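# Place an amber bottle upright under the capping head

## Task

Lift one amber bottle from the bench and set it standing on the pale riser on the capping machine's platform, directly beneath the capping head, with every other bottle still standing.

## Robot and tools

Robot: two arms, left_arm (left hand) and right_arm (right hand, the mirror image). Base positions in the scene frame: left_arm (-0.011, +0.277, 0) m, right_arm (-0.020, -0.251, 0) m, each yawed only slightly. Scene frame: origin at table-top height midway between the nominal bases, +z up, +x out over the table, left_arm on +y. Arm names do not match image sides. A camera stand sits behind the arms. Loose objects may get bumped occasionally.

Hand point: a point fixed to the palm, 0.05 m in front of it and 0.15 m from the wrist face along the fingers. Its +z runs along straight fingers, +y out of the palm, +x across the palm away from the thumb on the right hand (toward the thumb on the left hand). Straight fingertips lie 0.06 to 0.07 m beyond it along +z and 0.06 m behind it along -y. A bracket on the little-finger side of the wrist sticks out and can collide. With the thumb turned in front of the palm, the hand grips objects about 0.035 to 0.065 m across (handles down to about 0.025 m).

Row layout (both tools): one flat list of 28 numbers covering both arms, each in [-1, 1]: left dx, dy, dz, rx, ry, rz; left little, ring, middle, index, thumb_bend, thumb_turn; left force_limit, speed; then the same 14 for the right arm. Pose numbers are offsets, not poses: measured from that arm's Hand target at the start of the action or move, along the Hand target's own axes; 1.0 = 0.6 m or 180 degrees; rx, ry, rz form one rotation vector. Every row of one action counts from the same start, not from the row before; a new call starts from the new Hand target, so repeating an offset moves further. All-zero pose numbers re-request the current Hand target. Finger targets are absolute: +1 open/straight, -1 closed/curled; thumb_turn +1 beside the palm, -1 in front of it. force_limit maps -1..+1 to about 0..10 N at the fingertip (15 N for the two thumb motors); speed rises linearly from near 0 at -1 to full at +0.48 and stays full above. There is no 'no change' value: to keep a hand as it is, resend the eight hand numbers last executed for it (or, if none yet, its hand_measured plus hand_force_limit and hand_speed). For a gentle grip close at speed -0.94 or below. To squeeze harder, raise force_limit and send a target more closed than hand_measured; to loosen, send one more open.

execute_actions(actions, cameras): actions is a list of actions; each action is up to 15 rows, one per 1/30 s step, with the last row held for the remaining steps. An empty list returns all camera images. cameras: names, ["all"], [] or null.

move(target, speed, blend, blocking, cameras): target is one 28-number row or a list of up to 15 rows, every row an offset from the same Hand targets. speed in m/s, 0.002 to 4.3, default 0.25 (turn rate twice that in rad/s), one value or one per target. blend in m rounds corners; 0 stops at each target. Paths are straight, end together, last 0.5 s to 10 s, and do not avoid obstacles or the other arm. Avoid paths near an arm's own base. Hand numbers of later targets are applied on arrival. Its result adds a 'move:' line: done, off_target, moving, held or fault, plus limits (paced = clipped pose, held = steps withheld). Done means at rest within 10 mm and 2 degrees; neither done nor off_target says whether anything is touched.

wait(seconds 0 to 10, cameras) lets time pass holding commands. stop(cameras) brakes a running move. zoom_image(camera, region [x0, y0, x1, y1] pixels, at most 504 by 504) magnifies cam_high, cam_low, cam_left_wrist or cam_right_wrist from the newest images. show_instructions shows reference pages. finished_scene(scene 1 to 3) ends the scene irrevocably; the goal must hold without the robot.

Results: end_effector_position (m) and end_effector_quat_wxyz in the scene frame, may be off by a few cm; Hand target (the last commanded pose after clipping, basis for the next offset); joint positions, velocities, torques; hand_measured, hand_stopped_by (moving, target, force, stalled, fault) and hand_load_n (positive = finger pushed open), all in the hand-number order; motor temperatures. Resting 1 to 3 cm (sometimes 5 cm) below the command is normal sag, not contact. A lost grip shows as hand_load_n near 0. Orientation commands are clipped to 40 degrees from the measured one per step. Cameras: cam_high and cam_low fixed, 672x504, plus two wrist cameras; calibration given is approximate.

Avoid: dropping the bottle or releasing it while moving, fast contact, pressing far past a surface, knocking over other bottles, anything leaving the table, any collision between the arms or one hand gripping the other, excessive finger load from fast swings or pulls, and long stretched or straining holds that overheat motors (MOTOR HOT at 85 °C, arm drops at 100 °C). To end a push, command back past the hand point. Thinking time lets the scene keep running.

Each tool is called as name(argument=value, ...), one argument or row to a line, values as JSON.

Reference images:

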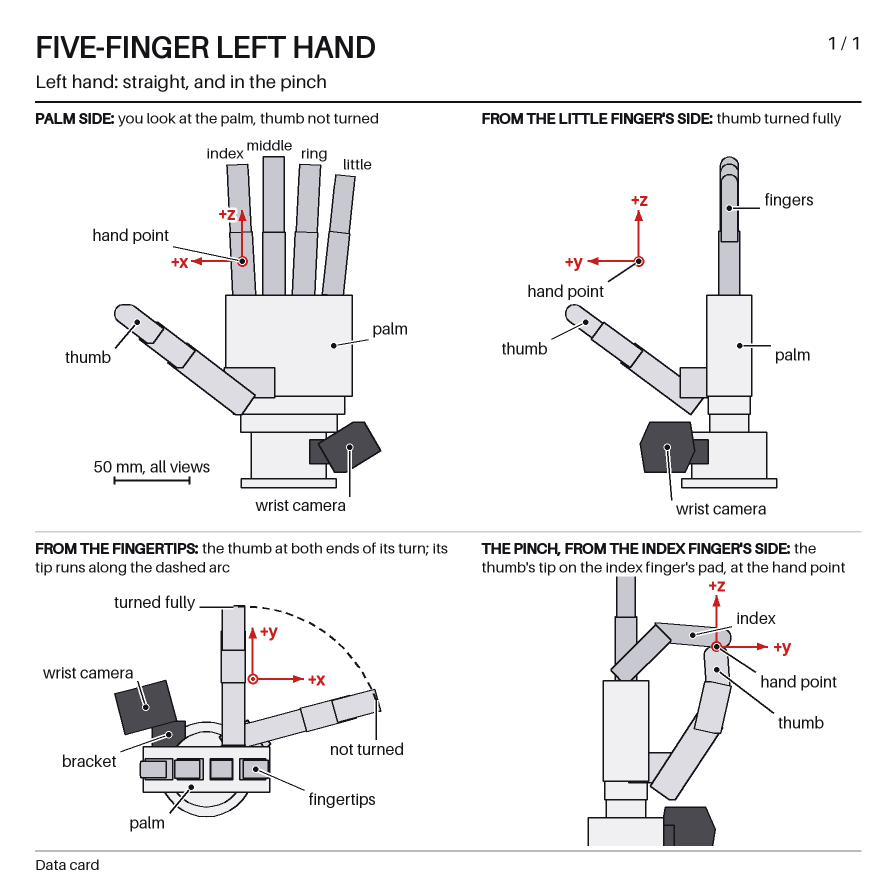

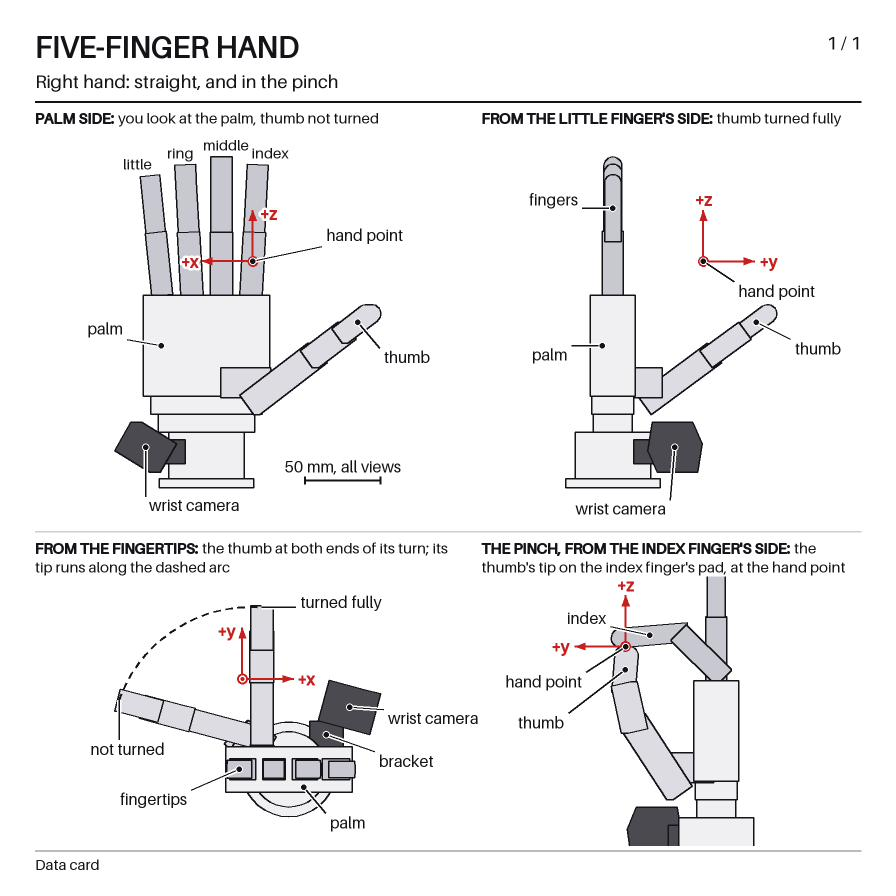

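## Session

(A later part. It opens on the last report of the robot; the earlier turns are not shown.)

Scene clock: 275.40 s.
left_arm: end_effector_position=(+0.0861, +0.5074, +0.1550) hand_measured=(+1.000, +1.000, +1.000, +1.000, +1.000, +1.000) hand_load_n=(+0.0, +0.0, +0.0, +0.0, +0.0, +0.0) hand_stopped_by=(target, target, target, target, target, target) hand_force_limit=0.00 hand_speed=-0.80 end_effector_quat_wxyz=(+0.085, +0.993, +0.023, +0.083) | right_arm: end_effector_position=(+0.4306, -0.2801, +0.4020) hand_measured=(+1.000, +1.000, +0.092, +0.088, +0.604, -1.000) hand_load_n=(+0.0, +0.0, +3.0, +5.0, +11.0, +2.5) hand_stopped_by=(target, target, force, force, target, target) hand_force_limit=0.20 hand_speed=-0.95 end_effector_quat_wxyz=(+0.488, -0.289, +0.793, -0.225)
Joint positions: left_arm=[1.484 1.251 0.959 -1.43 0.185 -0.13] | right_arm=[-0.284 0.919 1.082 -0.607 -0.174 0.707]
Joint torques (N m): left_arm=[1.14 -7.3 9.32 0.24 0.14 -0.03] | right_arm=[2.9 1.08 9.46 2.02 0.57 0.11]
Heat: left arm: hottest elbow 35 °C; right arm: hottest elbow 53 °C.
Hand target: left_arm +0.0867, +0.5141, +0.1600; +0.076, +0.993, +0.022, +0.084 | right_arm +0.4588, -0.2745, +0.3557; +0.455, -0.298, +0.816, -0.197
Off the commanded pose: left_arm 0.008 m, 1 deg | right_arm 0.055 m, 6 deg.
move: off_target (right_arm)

wait(
  seconds=0,
  cameras=["cam_high","cam_low"],
)

zoom_image(
  camera="cam_high",
  region=[260, 130, 320, 190],
)

zoom_image(
  camera="cam_low",
  region=[255, 140, 315, 200],
)

Scene clock: 276.40 s.
left_arm: end_effector_position=(+0.0861, +0.5074, +0.1550) hand_measured=(+1.000, +1.000, +1.000, +1.000, +1.000, +1.000) hand_load_n=(+0.0, +0.0, +0.0, +0.0, +0.0, +0.0) hand_stopped_by=(target, target, target, target, target, target) hand_force_limit=0.00 hand_speed=-0.80 end_effector_quat_wxyz=(+0.085, +0.993, +0.023, +0.083) | right_arm: end_effector_position=(+0.4306, -0.2801, +0.4020) hand_measured=(+1.000, +1.000, +0.092, +0.088, +0.604, -1.000) hand_load_n=(+0.0, +0.0, +3.0, +5.0, +10.5, +2.0) hand_stopped_by=(target, target, force, force, target, target) hand_force_limit=0.20 hand_speed=-0.95 end_effector_quat_wxyz=(+0.488, -0.288, +0.793, -0.225)
Joint positions: left_arm=[1.484 1.251 0.959 -1.43 0.185 -0.13] | right_arm=[-0.284 0.919 1.082 -0.607 -0.174 0.708]
Joint torques (N m): left_arm=[1.44 -7.06 9.39 0.34 0.18 -0.03] | right_arm=[2.78 1.49 9.47 2.06 0.59 0.1]
Heat: left arm: hottest elbow 35 °C; right arm: hottest elbow 53 °C.
Hand target: left_arm +0.0867, +0.5141, +0.1600; +0.076, +0.993, +0.022, +0.084 | right_arm +0.4588, -0.2745, +0.3557; +0.455, -0.298, +0.816, -0.197
Off the commanded pose: left_arm 0.008 m, 1 deg | right_arm 0.055 m, 6 deg.
Images, in order (width x height): cam_high 672x504, cam_low 672x504.

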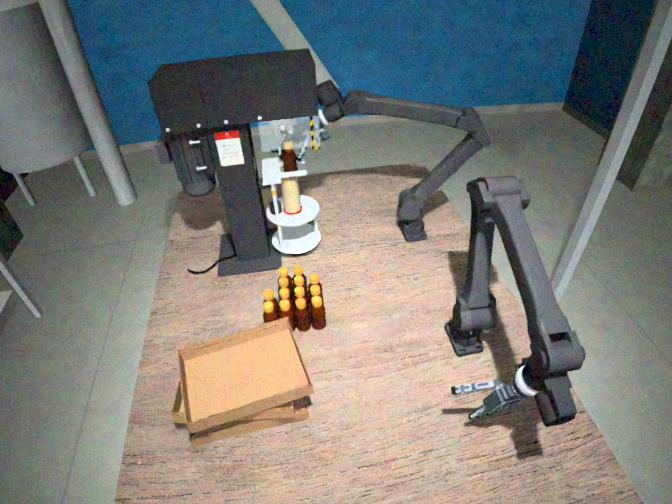

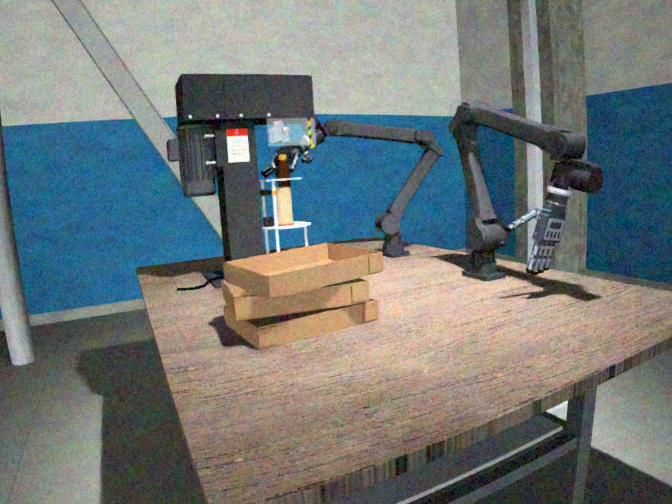

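Scaled by 8.400 from the camera's 672x504 image, which has a finer 960x720 frame.

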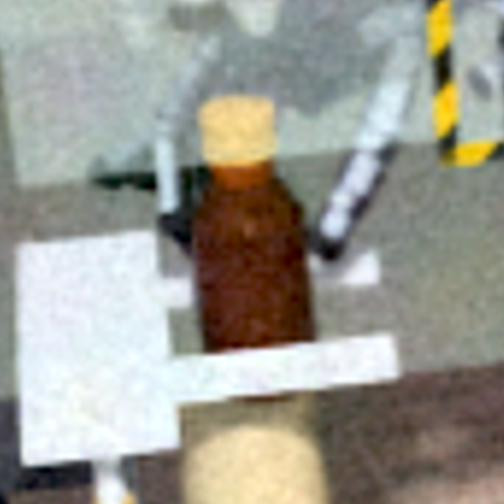

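Scaled by 8.400 from the camera's 672x504 image, which has a finer 960x720 frame.

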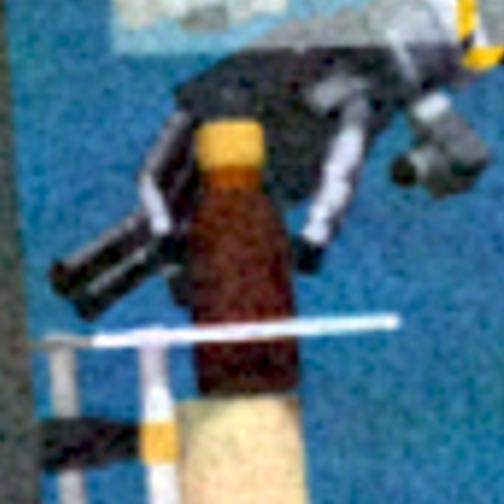

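move(
  target=[0,0,0,0,0,0,1,1,1,1,1,1,0.0,-0.8,-0.0045,0.0105,0.0133,0,0,0,1,1,-0.5,-0.5,0.6,-1,0.2,-0.95],
  speed=0.03,
)

Scene clock: 279.57 s.
left_arm: end_effector_position=(+0.0861, +0.5074, +0.1550) hand_measured=(+1.000, +1.000, +1.000, +1.000, +1.000, +1.000) hand_load_n=(+0.0, +0.0, +0.0, +0.0, +0.0, +0.0) hand_stopped_by=(target, target, target, target, target, target) hand_force_limit=0.00 hand_speed=-0.80 end_effector_quat_wxyz=(+0.085, +0.993, +0.023, +0.083) | right_arm: end_effector_position=(+0.4339, -0.2793, +0.4016) hand_measured=(+1.000, +1.000, +0.092, +0.088, +0.604, -1.000) hand_load_n=(+0.0, +0.0, +3.0, +5.0, +10.5, +2.5) hand_stopped_by=(target, target, force, force, target, target) hand_force_limit=0.20 hand_speed=-0.95 end_effector_quat_wxyz=(+0.491, -0.283, +0.791, -0.230)
Joint positions: left_arm=[1.484 1.251 0.959 -1.43 0.185 -0.13] | right_arm=[-0.273 0.918 1.072 -0.583 -0.154 0.718]
Joint torques (N m): left_arm=[1.38 -7.24 9.33 0.28 0.15 -0.02] | right_arm=[3.49 1.9 9.32 1.88 0.53 0.11]
Heat: left arm: hottest elbow 35 °C; right arm: hottest elbow 53 °C.
Hand target: left_arm +0.0867, +0.5141, +0.1600; +0.076, +0.993, +0.022, +0.084 | right_arm +0.4648, -0.2684, +0.3496; +0.455, -0.298, +0.816, -0.197
Off the commanded pose: left_arm 0.008 m, 1 deg | right_arm 0.061 m, 7 deg.
move: off_target (right_arm)

move(
  target=[0,0,0,0,0,0,1,1,1,1,1,1,0.0,-0.8,0.0080,0.0168,0.0098,-0.0057,0.0060,0,1,1,-0.5,-0.5,0.6,-1,0.2,-0.95],
  speed=0.03,
  cameras=["cam_high","cam_low"],
)

zoom_image(
  camera="cam_high",
  region=[260, 130, 320, 190],
)

zoom_image(
  camera="cam_low",
  region=[255, 140, 315, 200],
)

Scene clock: 282.03 s.
left_arm: end_effector_position=(+0.0861, +0.5074, +0.1550) hand_measured=(+1.000, +1.000, +1.000, +1.000, +1.000, +1.000) hand_load_n=(+0.0, +0.0, +0.5, +0.0, +0.0, +0.0) hand_stopped_by=(target, target, target, target, target, target) hand_force_limit=0.00 hand_speed=-0.80 end_effector_quat_wxyz=(+0.085, +0.993, +0.023, +0.083) | right_arm: end_effector_position=(+0.4346, -0.2790, +0.4006) hand_measured=(+1.000, +1.000, +0.092, +0.088, +0.604, -1.000) hand_load_n=(-0.5, +0.0, +3.0, +5.5, +10.0, +2.5) hand_stopped_by=(target, target, force, force, target, target) hand_force_limit=0.20 hand_speed=-0.95 end_effector_quat_wxyz=(+0.490, -0.278, +0.793, -0.232)
Joint positions: left_arm=[1.484 1.251 0.959 -1.43 0.185 -0.13] | right_arm=[-0.266 0.917 1.069 -0.581 -0.139 0.728]
Joint torques (N m): left_arm=[0.91 -7.59 9.33 0.27 0.15 -0.01] | right_arm=[4.01 2.2 8.53 1.51 0.43 0.01]
Heat: left arm: hottest elbow 35 °C; right arm: hottest elbow 52 °C.
Hand target: left_arm +0.0867, +0.5141, +0.1600; +0.076, +0.993, +0.022, +0.084 | right_arm +0.4648, -0.2643, +0.3376; +0.445, -0.300, +0.822, -0.192
Off the commanded pose: left_arm 0.008 m, 1 deg | right_arm 0.071 m, 8 deg.
move: off_target (right_arm)
Images, in order (width x height): cam_high 672x504, cam_low 672x504.

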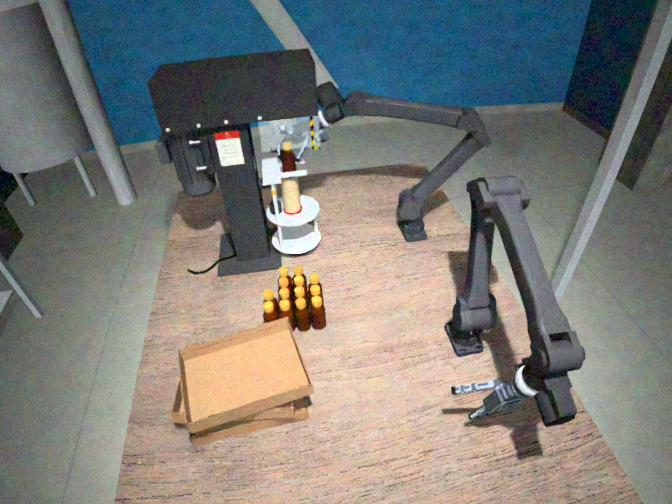

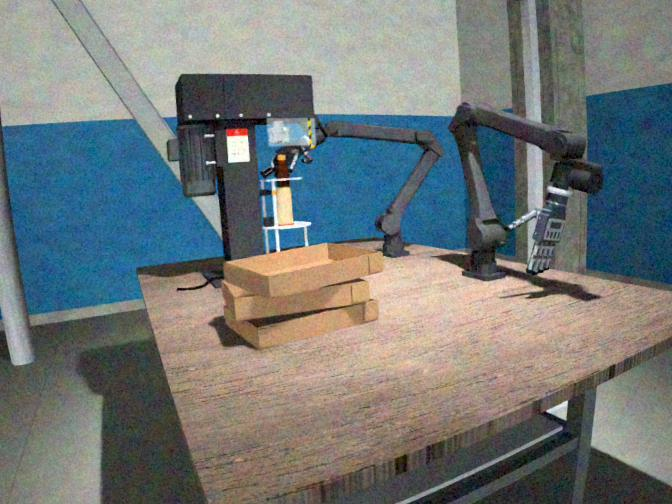

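Scaled by 8.400 from the camera's 672x504 image, which has a finer 960x720 frame.

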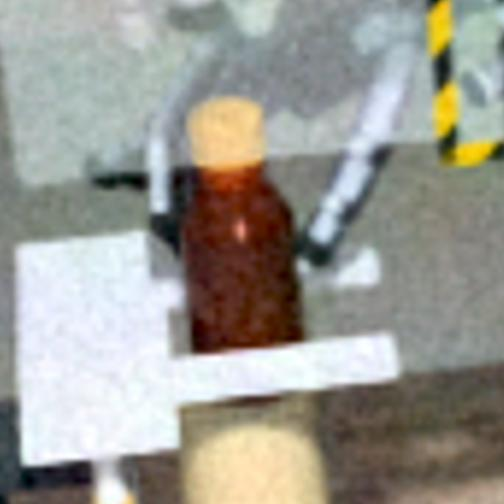

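Scaled by 8.400 from the camera's 672x504 image, which has a finer 960x720 frame.

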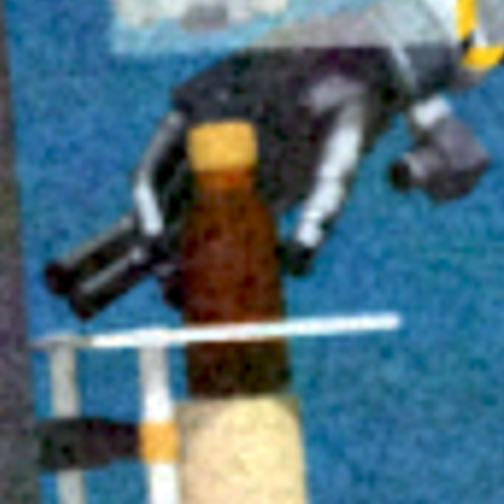

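move(
  target=[0,0,0,0,0,0,1,1,1,1,1,1,0.0,-0.8,0.0173,0.0045,0.0063,-0.0046,0.0048,0,1,1,-0.5,-0.5,0.6,-1,0.2,-0.95],
  speed=0.03,
)

Scene clock: 284.53 s.
left_arm: end_effector_position=(+0.0861, +0.5074, +0.1550) hand_measured=(+1.000, +1.000, +1.000, +1.000, +1.000, +1.000) hand_load_n=(+0.0, +0.0, +0.0, +0.0, -0.5, +0.0) hand_stopped_by=(target, target, target, target, target, target) hand_force_limit=0.00 hand_speed=-0.80 end_effector_quat_wxyz=(+0.085, +0.993, +0.023, +0.083) | right_arm: end_effector_position=(+0.4342, -0.2782, +0.4002) hand_measured=(+1.000, +1.000, +0.092, +0.088, +0.604, -1.000) hand_load_n=(+0.0, +0.0, +4.0, +5.5, +10.0, +1.0) hand_stopped_by=(target, target, force, force, target, target) hand_force_limit=0.20 hand_speed=-0.95 end_effector_quat_wxyz=(+0.490, -0.279, +0.793, -0.231)
Joint positions: left_arm=[1.484 1.251 0.959 -1.43 0.185 -0.13] | right_arm=[-0.265 0.916 1.067 -0.581 -0.141 0.728]
Joint torques (N m): left_arm=[1.14 -7.18 9.36 0.18 0.16 -0.03] | right_arm=[2.61 2.73 7.73 1.22 -0.06 -0.09]
Heat: left arm: hottest elbow 35 °C; right arm: hottest elbow 52 °C.
Hand target: left_arm +0.0867, +0.5141, +0.1600; +0.076, +0.993, +0.022, +0.084 | right_arm +0.4627, -0.2694, +0.3276; +0.436, -0.302, +0.826, -0.189
Off the commanded pose: left_arm 0.008 m, 1 deg | right_arm 0.079 m, 9 deg.
move: off_target (right_arm)

wait(
  seconds=0,
  cameras=["cam_high","cam_low"],
)

zoom_image(
  camera="cam_low",
  region=[265, 150, 305, 200],
)

zoom_image(
  camera="cam_high",
  region=[265, 135, 315, 195],
)

Scene clock: 285.73 s.
left_arm: end_effector_position=(+0.0861, +0.5074, +0.1550) hand_measured=(+1.000, +1.000, +1.000, +1.000, +1.000, +1.000) hand_load_n=(+0.0, +0.0, +0.0, +0.0, +0.0, +0.0) hand_stopped_by=(target, target, target, target, target, target) hand_force_limit=0.00 hand_speed=-0.80 end_effector_quat_wxyz=(+0.085, +0.993, +0.023, +0.083) | right_arm: end_effector_position=(+0.4342, -0.2782, +0.4002) hand_measured=(+1.000, +1.000, +0.092, +0.088, +0.604, -1.000) hand_load_n=(+0.0, +0.0, +4.0, +6.0, +10.0, +1.0) hand_stopped_by=(target, target, force, force, target, target) hand_force_limit=0.20 hand_speed=-0.95 end_effector_quat_wxyz=(+0.490, -0.279, +0.793, -0.231)
Joint positions: left_arm=[1.484 1.251 0.959 -1.43 0.185 -0.13] | right_arm=[-0.265 0.916 1.067 -0.581 -0.141 0.728]
Joint torques (N m): left_arm=[1.44 -7.12 9.31 0.34 0.16 -0.01] | right_arm=[2.78 2.73 7.77 1.18 -0.08 -0.11]
Heat: left arm: hottest elbow 35 °C; right arm: hottest elbow 52 °C.
Hand target: left_arm +0.0867, +0.5141, +0.1600; +0.076, +0.993, +0.022, +0.084 | right_arm +0.4627, -0.2694, +0.3276; +0.436, -0.302, +0.826, -0.189
Off the commanded pose: left_arm 0.008 m, 1 deg | right_arm 0.079 m, 9 deg.
Images, in order (width x height): cam_high 672x504, cam_low 672x504.

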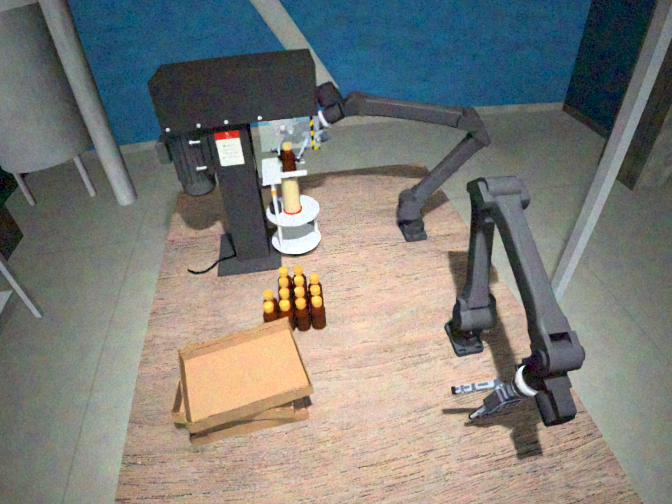

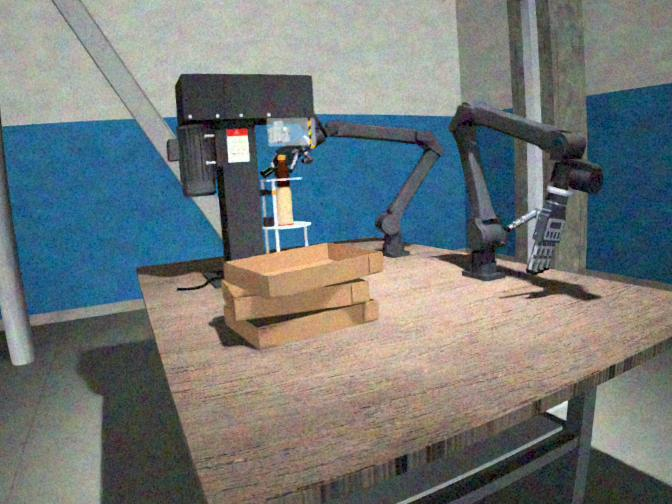

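Scaled by 10.080 from the camera's 672x504 image, which has a finer 960x720 frame.

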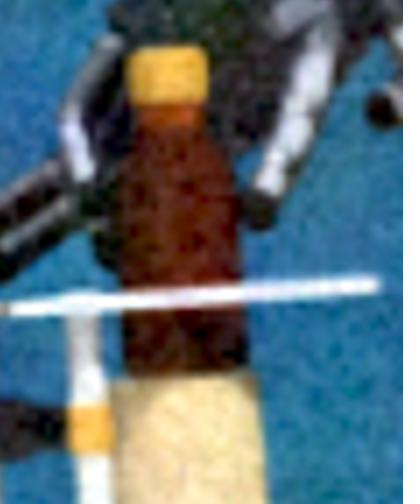

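Scaled by 8.400 from the camera's 672x504 image, which has a finer 960x720 frame.

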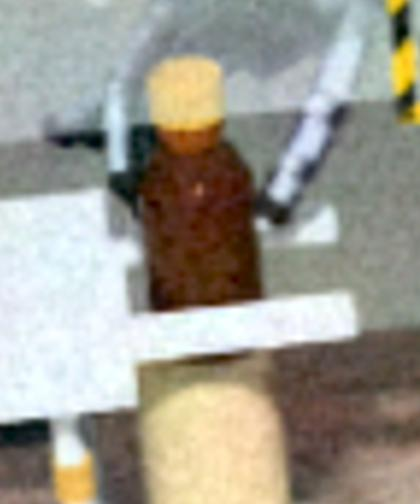

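move(
  target=[0,0,0,0,0,0,1,1,1,1,1,1,0.0,-0.8,-0.0097,-0.0163,-0.0177,0.0073,-0.0077,0,1,1,-0.5,-0.5,0.6,-1,0.2,-0.95],
  speed=0.04,
)

move(
  target=[0,0,0,0,0,0,1,1,1,1,1,1,0.0,-0.8,0,0,0,0,0,0,1,1,0.3,0.3,0.75,-1,0.2,-0.85],
  cameras=["cam_high","cam_low"],
)

Scene clock: 288.73 s.
left_arm: end_effector_position=(+0.0861, +0.5074, +0.1550) hand_measured=(+1.000, +1.000, +1.000, +1.000, +1.000, +1.000) hand_load_n=(+0.0, +0.0, +0.0, +0.0, +0.0, +0.0) hand_stopped_by=(target, target, target, target, target, target) hand_force_limit=0.00 hand_speed=-0.80 end_effector_quat_wxyz=(+0.085, +0.993, +0.023, +0.083) | right_arm: end_effector_position=(+0.4342, -0.2766, +0.4008) hand_measured=(+1.000, +1.000, +0.094, +0.088, +0.604, -1.000) hand_load_n=(+0.0, +0.0, +4.5, +5.5, +10.0, +0.0) hand_stopped_by=(target, target, force, force, target, target) hand_force_limit=0.20 hand_speed=-0.95 end_effector_quat_wxyz=(+0.493, -0.282, +0.791, -0.229)
Joint positions: left_arm=[1.484 1.251 0.959 -1.43 0.185 -0.13] | right_arm=[-0.265 0.916 1.066 -0.578 -0.15 0.725]
Joint torques (N m): left_arm=[1.38 -7.24 9.31 0.21 0.14 -0.04] | right_arm=[2.08 1.79 8.76 1.42 -0.26 -0.06]
Heat: left arm: hottest elbow 35 °C; right arm: hottest elbow 52 °C.
Hand target: left_arm +0.0867, +0.5141, +0.1600; +0.076, +0.993, +0.022, +0.084 | right_arm +0.4597, -0.2723, +0.3425; +0.450, -0.299, +0.819, -0.195
Off the commanded pose: left_arm 0.008 m, 1 deg | right_arm 0.064 m, 7 deg.
move: off_target (right_arm)

Scene clock: 289.70 s.
left_arm: end_effector_position=(+0.0861, +0.5074, +0.1550) hand_measured=(+1.000, +1.000, +1.000, +1.000, +1.000, +1.000) hand_load_n=(+0.0, +0.0, +0.0, +0.0, -0.5, +0.0) hand_stopped_by=(target, target, target, target, target, target) hand_force_limit=0.00 hand_speed=-0.80 end_effector_quat_wxyz=(+0.085, +0.993, +0.023, +0.083) | right_arm: end_effector_position=(+0.4341, -0.2761, +0.4008) hand_measured=(+1.000, +1.000, +0.300, +0.300, +0.750, -1.000) hand_load_n=(+0.0, +0.0, +0.0, +0.0, +0.0, -0.5) hand_stopped_by=(target, target, target, target, target, target) hand_force_limit=0.20 hand_speed=-0.85 end_effector_quat_wxyz=(+0.493, -0.283, +0.790, -0.228)
Joint positions: left_arm=[1.484 1.251 0.959 -1.43 0.185 -0.13] | right_arm=[-0.265 0.916 1.066 -0.578 -0.152 0.724]
Joint torques (N m): left_arm=[1.26 -6.89 9.32 0.16 0.12 0] | right_arm=[1.67 1.85 8.76 1.46 -0.15 -0.06]
Heat: left arm: hottest elbow 35 °C; right arm: hottest elbow 52 °C.
Hand target: left_arm +0.0867, +0.5141, +0.1600; +0.076, +0.993, +0.022, +0.084 | right_arm +0.4597, -0.2723, +0.3425; +0.450, -0.299, +0.819, -0.195
Off the commanded pose: left_arm 0.008 m, 1 deg | right_arm 0.064 m, 7 deg.
move: off_target (right_arm)
Images, in order (width x height): cam_high 672x504, cam_low 672x504.

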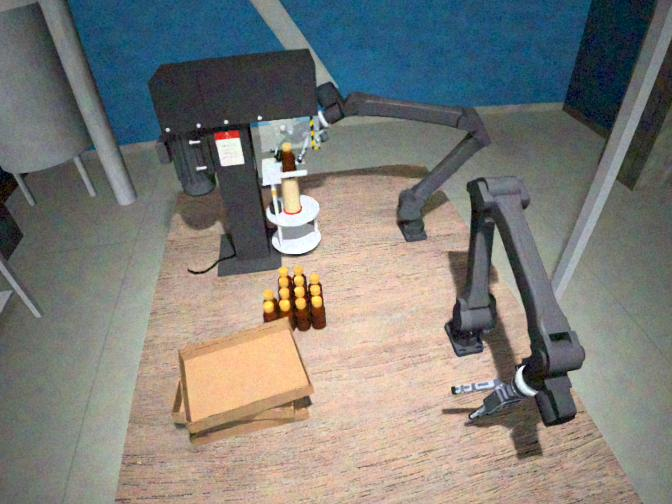

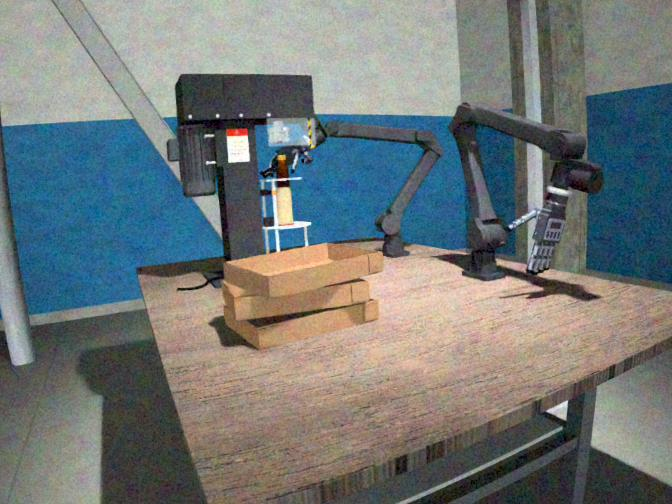

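move(
  target=[0,0,0,0,0,0,1,1,1,1,1,1,0.0,-0.8,0,0,0,0,0,0,1,1,0.9,0.9,0.88,-1,0.2,-0.6],
  cameras=["cam_high","cam_low","cam_right_wrist"],
)

zoom_image(
  camera="cam_low",
  region=[255, 140, 315, 200],
)

zoom_image(
  camera="cam_high",
  region=[260, 130, 330, 190],
)

Scene clock: 291.73 s.
left_arm: end_effector_position=(+0.0861, +0.5074, +0.1550) hand_measured=(+1.000, +1.000, +1.000, +1.000, +1.000, +1.000) hand_load_n=(+0.0, +0.0, +0.0, +0.0, +0.0, +0.0) hand_stopped_by=(target, target, target, target, target, target) hand_force_limit=0.00 hand_speed=-0.80 end_effector_quat_wxyz=(+0.085, +0.993, +0.023, +0.083) | right_arm: end_effector_position=(+0.4341, -0.2761, +0.4008) hand_measured=(+1.000, +1.000, +0.900, +0.900, +0.880, -1.000) hand_load_n=(+0.0, +0.0, +0.0, +0.0, +0.0, -0.5) hand_stopped_by=(target, target, target, target, target, target) hand_force_limit=0.20 hand_speed=-0.60 end_effector_quat_wxyz=(+0.493, -0.283, +0.790, -0.228)
Joint positions: left_arm=[1.484 1.251 0.959 -1.43 0.185 -0.13] | right_arm=[-0.265 0.916 1.066 -0.578 -0.152 0.724]
Joint torques (N m): left_arm=[1.2 -7.3 9.28 0.29 0.16 -0.01] | right_arm=[2.26 1.73 8.75 1.4 -0.15 -0.09]
Heat: left arm: hottest elbow 35 °C; right arm: hottest elbow 52 °C.
Hand target: left_arm +0.0867, +0.5141, +0.1600; +0.076, +0.993, +0.022, +0.084 | right_arm +0.4597, -0.2723, +0.3424; +0.450, -0.299, +0.819, -0.195
Off the commanded pose: left_arm 0.008 m, 1 deg | right_arm 0.064 m, 7 deg.
move: off_target (right_arm)
camera_calibration:
cam_right_wrist: T_world_to_cam=[[-0.333333, 0.490436, -0.805209, 0.600287], [-0.219254, 0.790315, 0.572128, 0.0833776], [0.916961, 0.367255, -0.155908, -0.126836], [0, 0, 0, 1]] pos_world=[0.33468, -0.313715, 0.415879]
Images, in order (width x height): cam_high 672x504, cam_low 672x504, cam_right_wrist 672x504.

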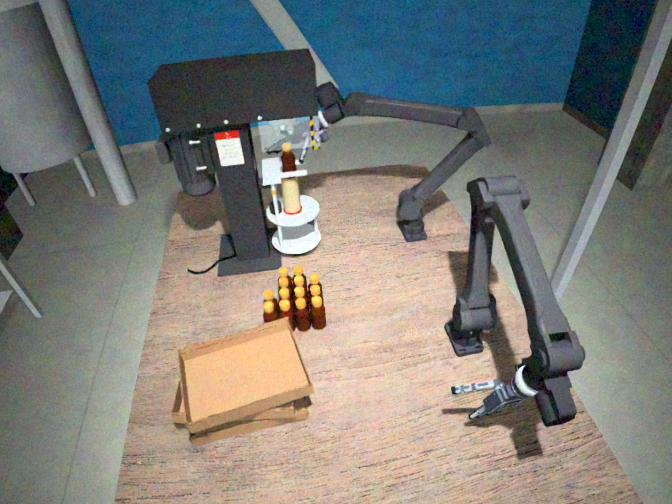

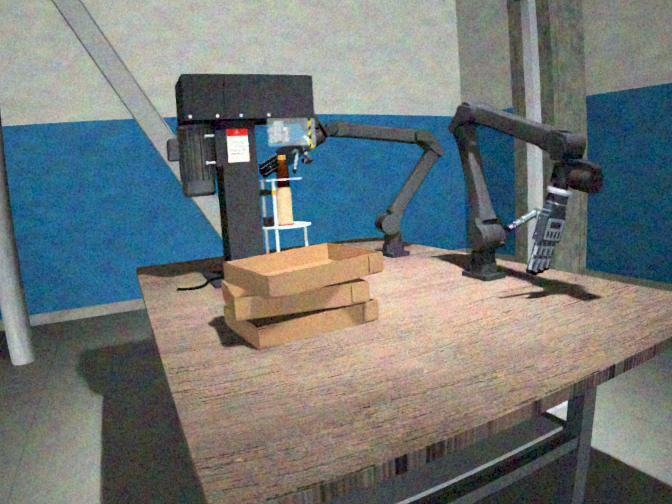

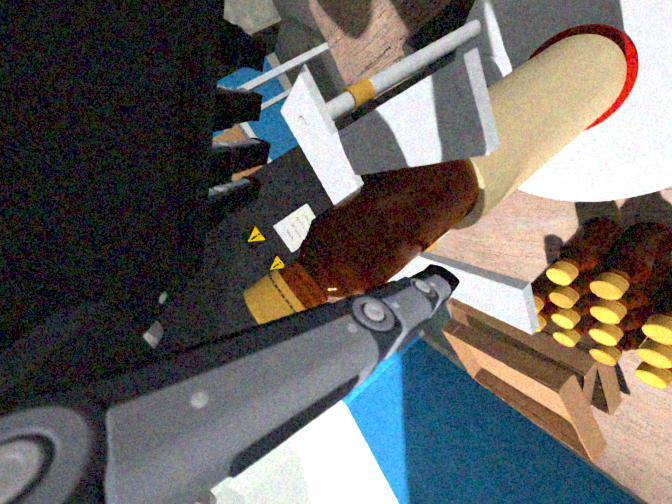

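Scaled by 8.400 from the camera's 672x504 image, which has a finer 960x720 frame.

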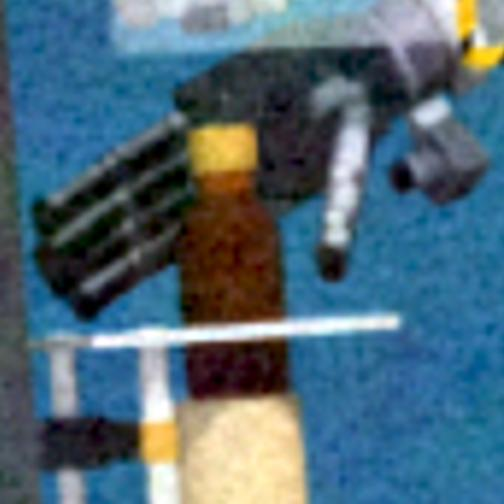

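Scaled by 7.200 from the camera's 672x504 image, which has a finer 960x720 frame.

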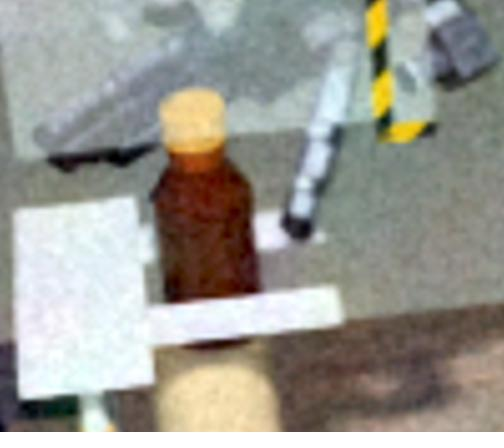

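move(
  target=[0,0,0,0,0,0,1,1,1,1,1,1,0.0,-0.8,0.0085,0.0038,-0.0530,0.0115,-0.0121,0,1,1,0.9,0.9,0.88,-1,0.2,-0.6],
  speed=0.06,
)

Scene clock: 295.53 s.
left_arm: end_effector_position=(+0.0861, +0.5074, +0.1550) hand_measured=(+1.000, +1.000, +1.000, +1.000, +1.000, +1.000) hand_load_n=(+0.0, +0.0, +0.0, +0.0, +0.0, +0.0) hand_stopped_by=(target, target, target, target, target, target) hand_force_limit=0.00 hand_speed=-0.80 end_effector_quat_wxyz=(+0.085, +0.993, +0.023, +0.083) | right_arm: end_effector_position=(+0.4295, -0.2712, +0.3864) hand_measured=(+1.000, +1.000, +0.900, +0.900, +0.880, -1.000) hand_load_n=(+0.0, +0.5, +0.0, +0.0, +0.0, +0.0) hand_stopped_by=(target, target, target, target, target, target) hand_force_limit=0.20 hand_speed=-0.60 end_effector_quat_wxyz=(+0.494, -0.289, +0.790, -0.220)
Joint positions: left_arm=[1.484 1.251 0.959 -1.43 0.185 -0.13] | right_arm=[-0.265 0.903 1.024 -0.557 -0.172 0.722]
Joint torques (N m): left_arm=[1.08 -7 9.4 0.34 0.16 -0.06] | right_arm=[0.21 -3.37 8.18 1.18 -0.45 -0.07]
Heat: left arm: hottest elbow 35 °C; right arm: hottest elbow 51 °C.
Hand target: left_arm +0.0867, +0.5141, +0.1600; +0.076, +0.993, +0.022, +0.084 | right_arm +0.4297, -0.2724, +0.3546; +0.471, -0.295, +0.806, -0.204
Off the commanded pose: left_arm 0.008 m, 1 deg | right_arm 0.032 m, 4 deg.
move: off_target (right_arm)

move(
  target=[
    [0,0,0,0,0,0,1,1,1,1,1,1,0.0,-0.8,-0.0202,-0.0300,-0.0752,0.0191,-0.0201,0,1,1,0.9,0.9,0.88,-1,0.2,-0.6],
    [0,0,0,0,0,0,1,1,1,1,1,1,0.0,-0.8,0.0190,0.0007,-0.2378,0.0191,-0.0201,0,1,1,0.9,0.9,0.88,-1,0.2,-0.6],
  ],
  speed=0.07,
  blend=0.015,
  cameras=["cam_high","cam_low"],
)

zoom_image(
  camera="cam_low",
  region=[255, 140, 315, 200],
)

zoom_image(
  camera="cam_high",
  region=[260, 130, 330, 190],
)

Scene clock: 302.33 s.
left_arm: end_effector_position=(+0.0861, +0.5074, +0.1550) hand_measured=(+1.000, +1.000, +1.000, +1.000, +1.000, +1.000) hand_load_n=(+0.0, +0.0, +0.0, +0.0, +0.0, +0.0) hand_stopped_by=(target, target, target, target, target, target) hand_force_limit=0.00 hand_speed=-0.80 end_effector_quat_wxyz=(+0.085, +0.993, +0.023, +0.083) | right_arm: end_effector_position=(+0.3036, -0.2696, +0.4106) hand_measured=(+1.000, +1.000, +0.900, +0.900, +0.880, -1.000) hand_load_n=(+0.0, +0.0, +0.0, +0.0, +0.0, +0.0) hand_stopped_by=(target, target, target, target, target, target) hand_force_limit=0.20 hand_speed=-0.60 end_effector_quat_wxyz=(+0.504, -0.286, +0.787, -0.210)
Joint positions: left_arm=[1.484 1.251 0.959 -1.43 0.185 -0.13] | right_arm=[-0.472 0.594 0.966 -0.821 -0.38 0.651]
Joint torques (N m): left_arm=[1.14 -7.12 9.33 0.28 0.15 -0.01] | right_arm=[-0.09 -1.73 11.11 1.48 -0.34 -0.12]
Heat: left arm: hottest elbow 35 °C; right arm: hottest elbow 51 °C.
Hand target: left_arm +0.0867, +0.5141, +0.1600; +0.076, +0.993, +0.022, +0.084 | right_arm +0.2999, -0.2725, +0.4146; +0.504, -0.287, +0.785, -0.218
Off the commanded pose: left_arm 0.008 m, 1 deg | right_arm 0.006 m, 1 deg.
move: done
Images, in order (width x height): cam_high 672x504, cam_low 672x504.

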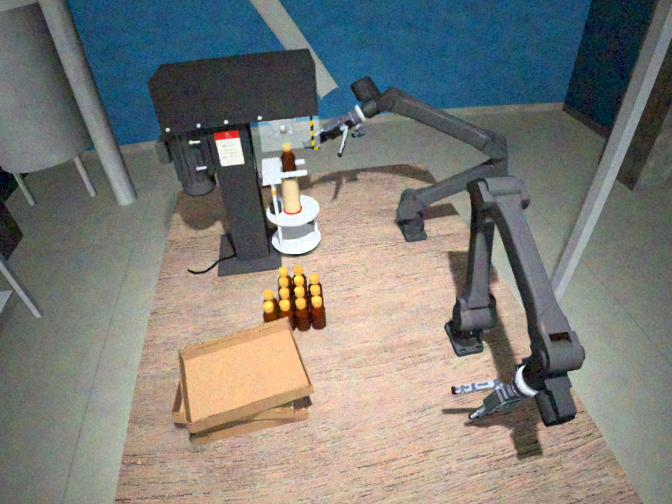

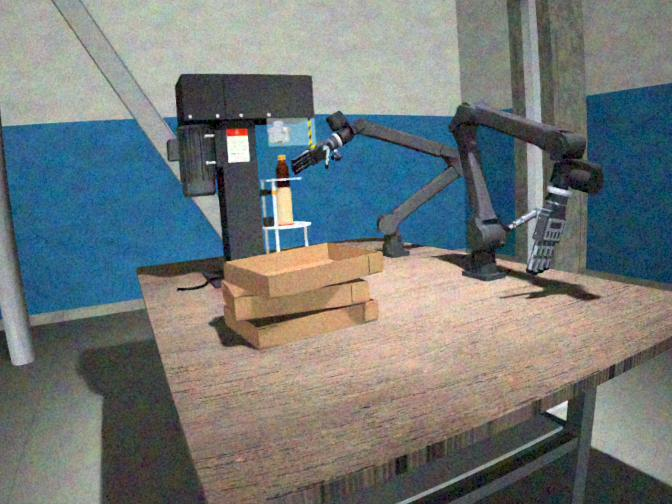

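Scaled by 8.400 from the camera's 672x504 image, which has a finer 960x720 frame.

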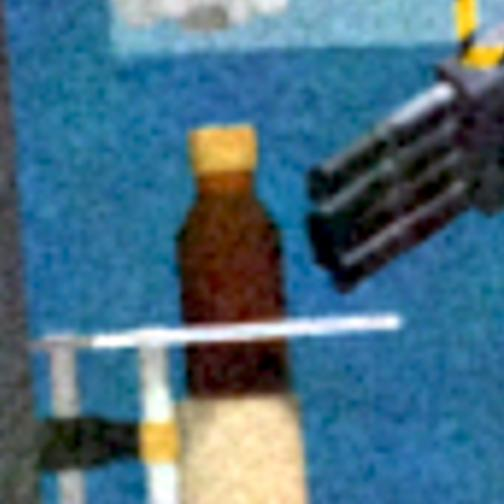

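Scaled by 7.200 from the camera's 672x504 image, which has a finer 960x720 frame.

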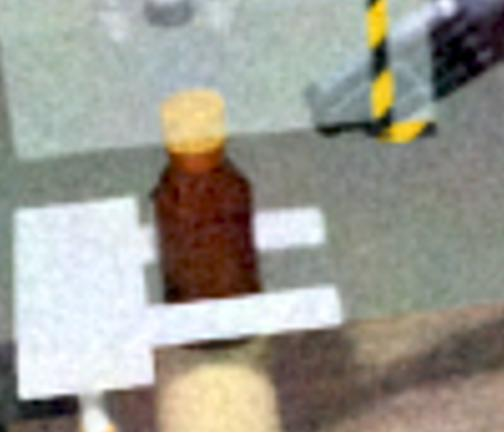

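finished_scene(
  scene=3,
)

The scene is finished: the task was done.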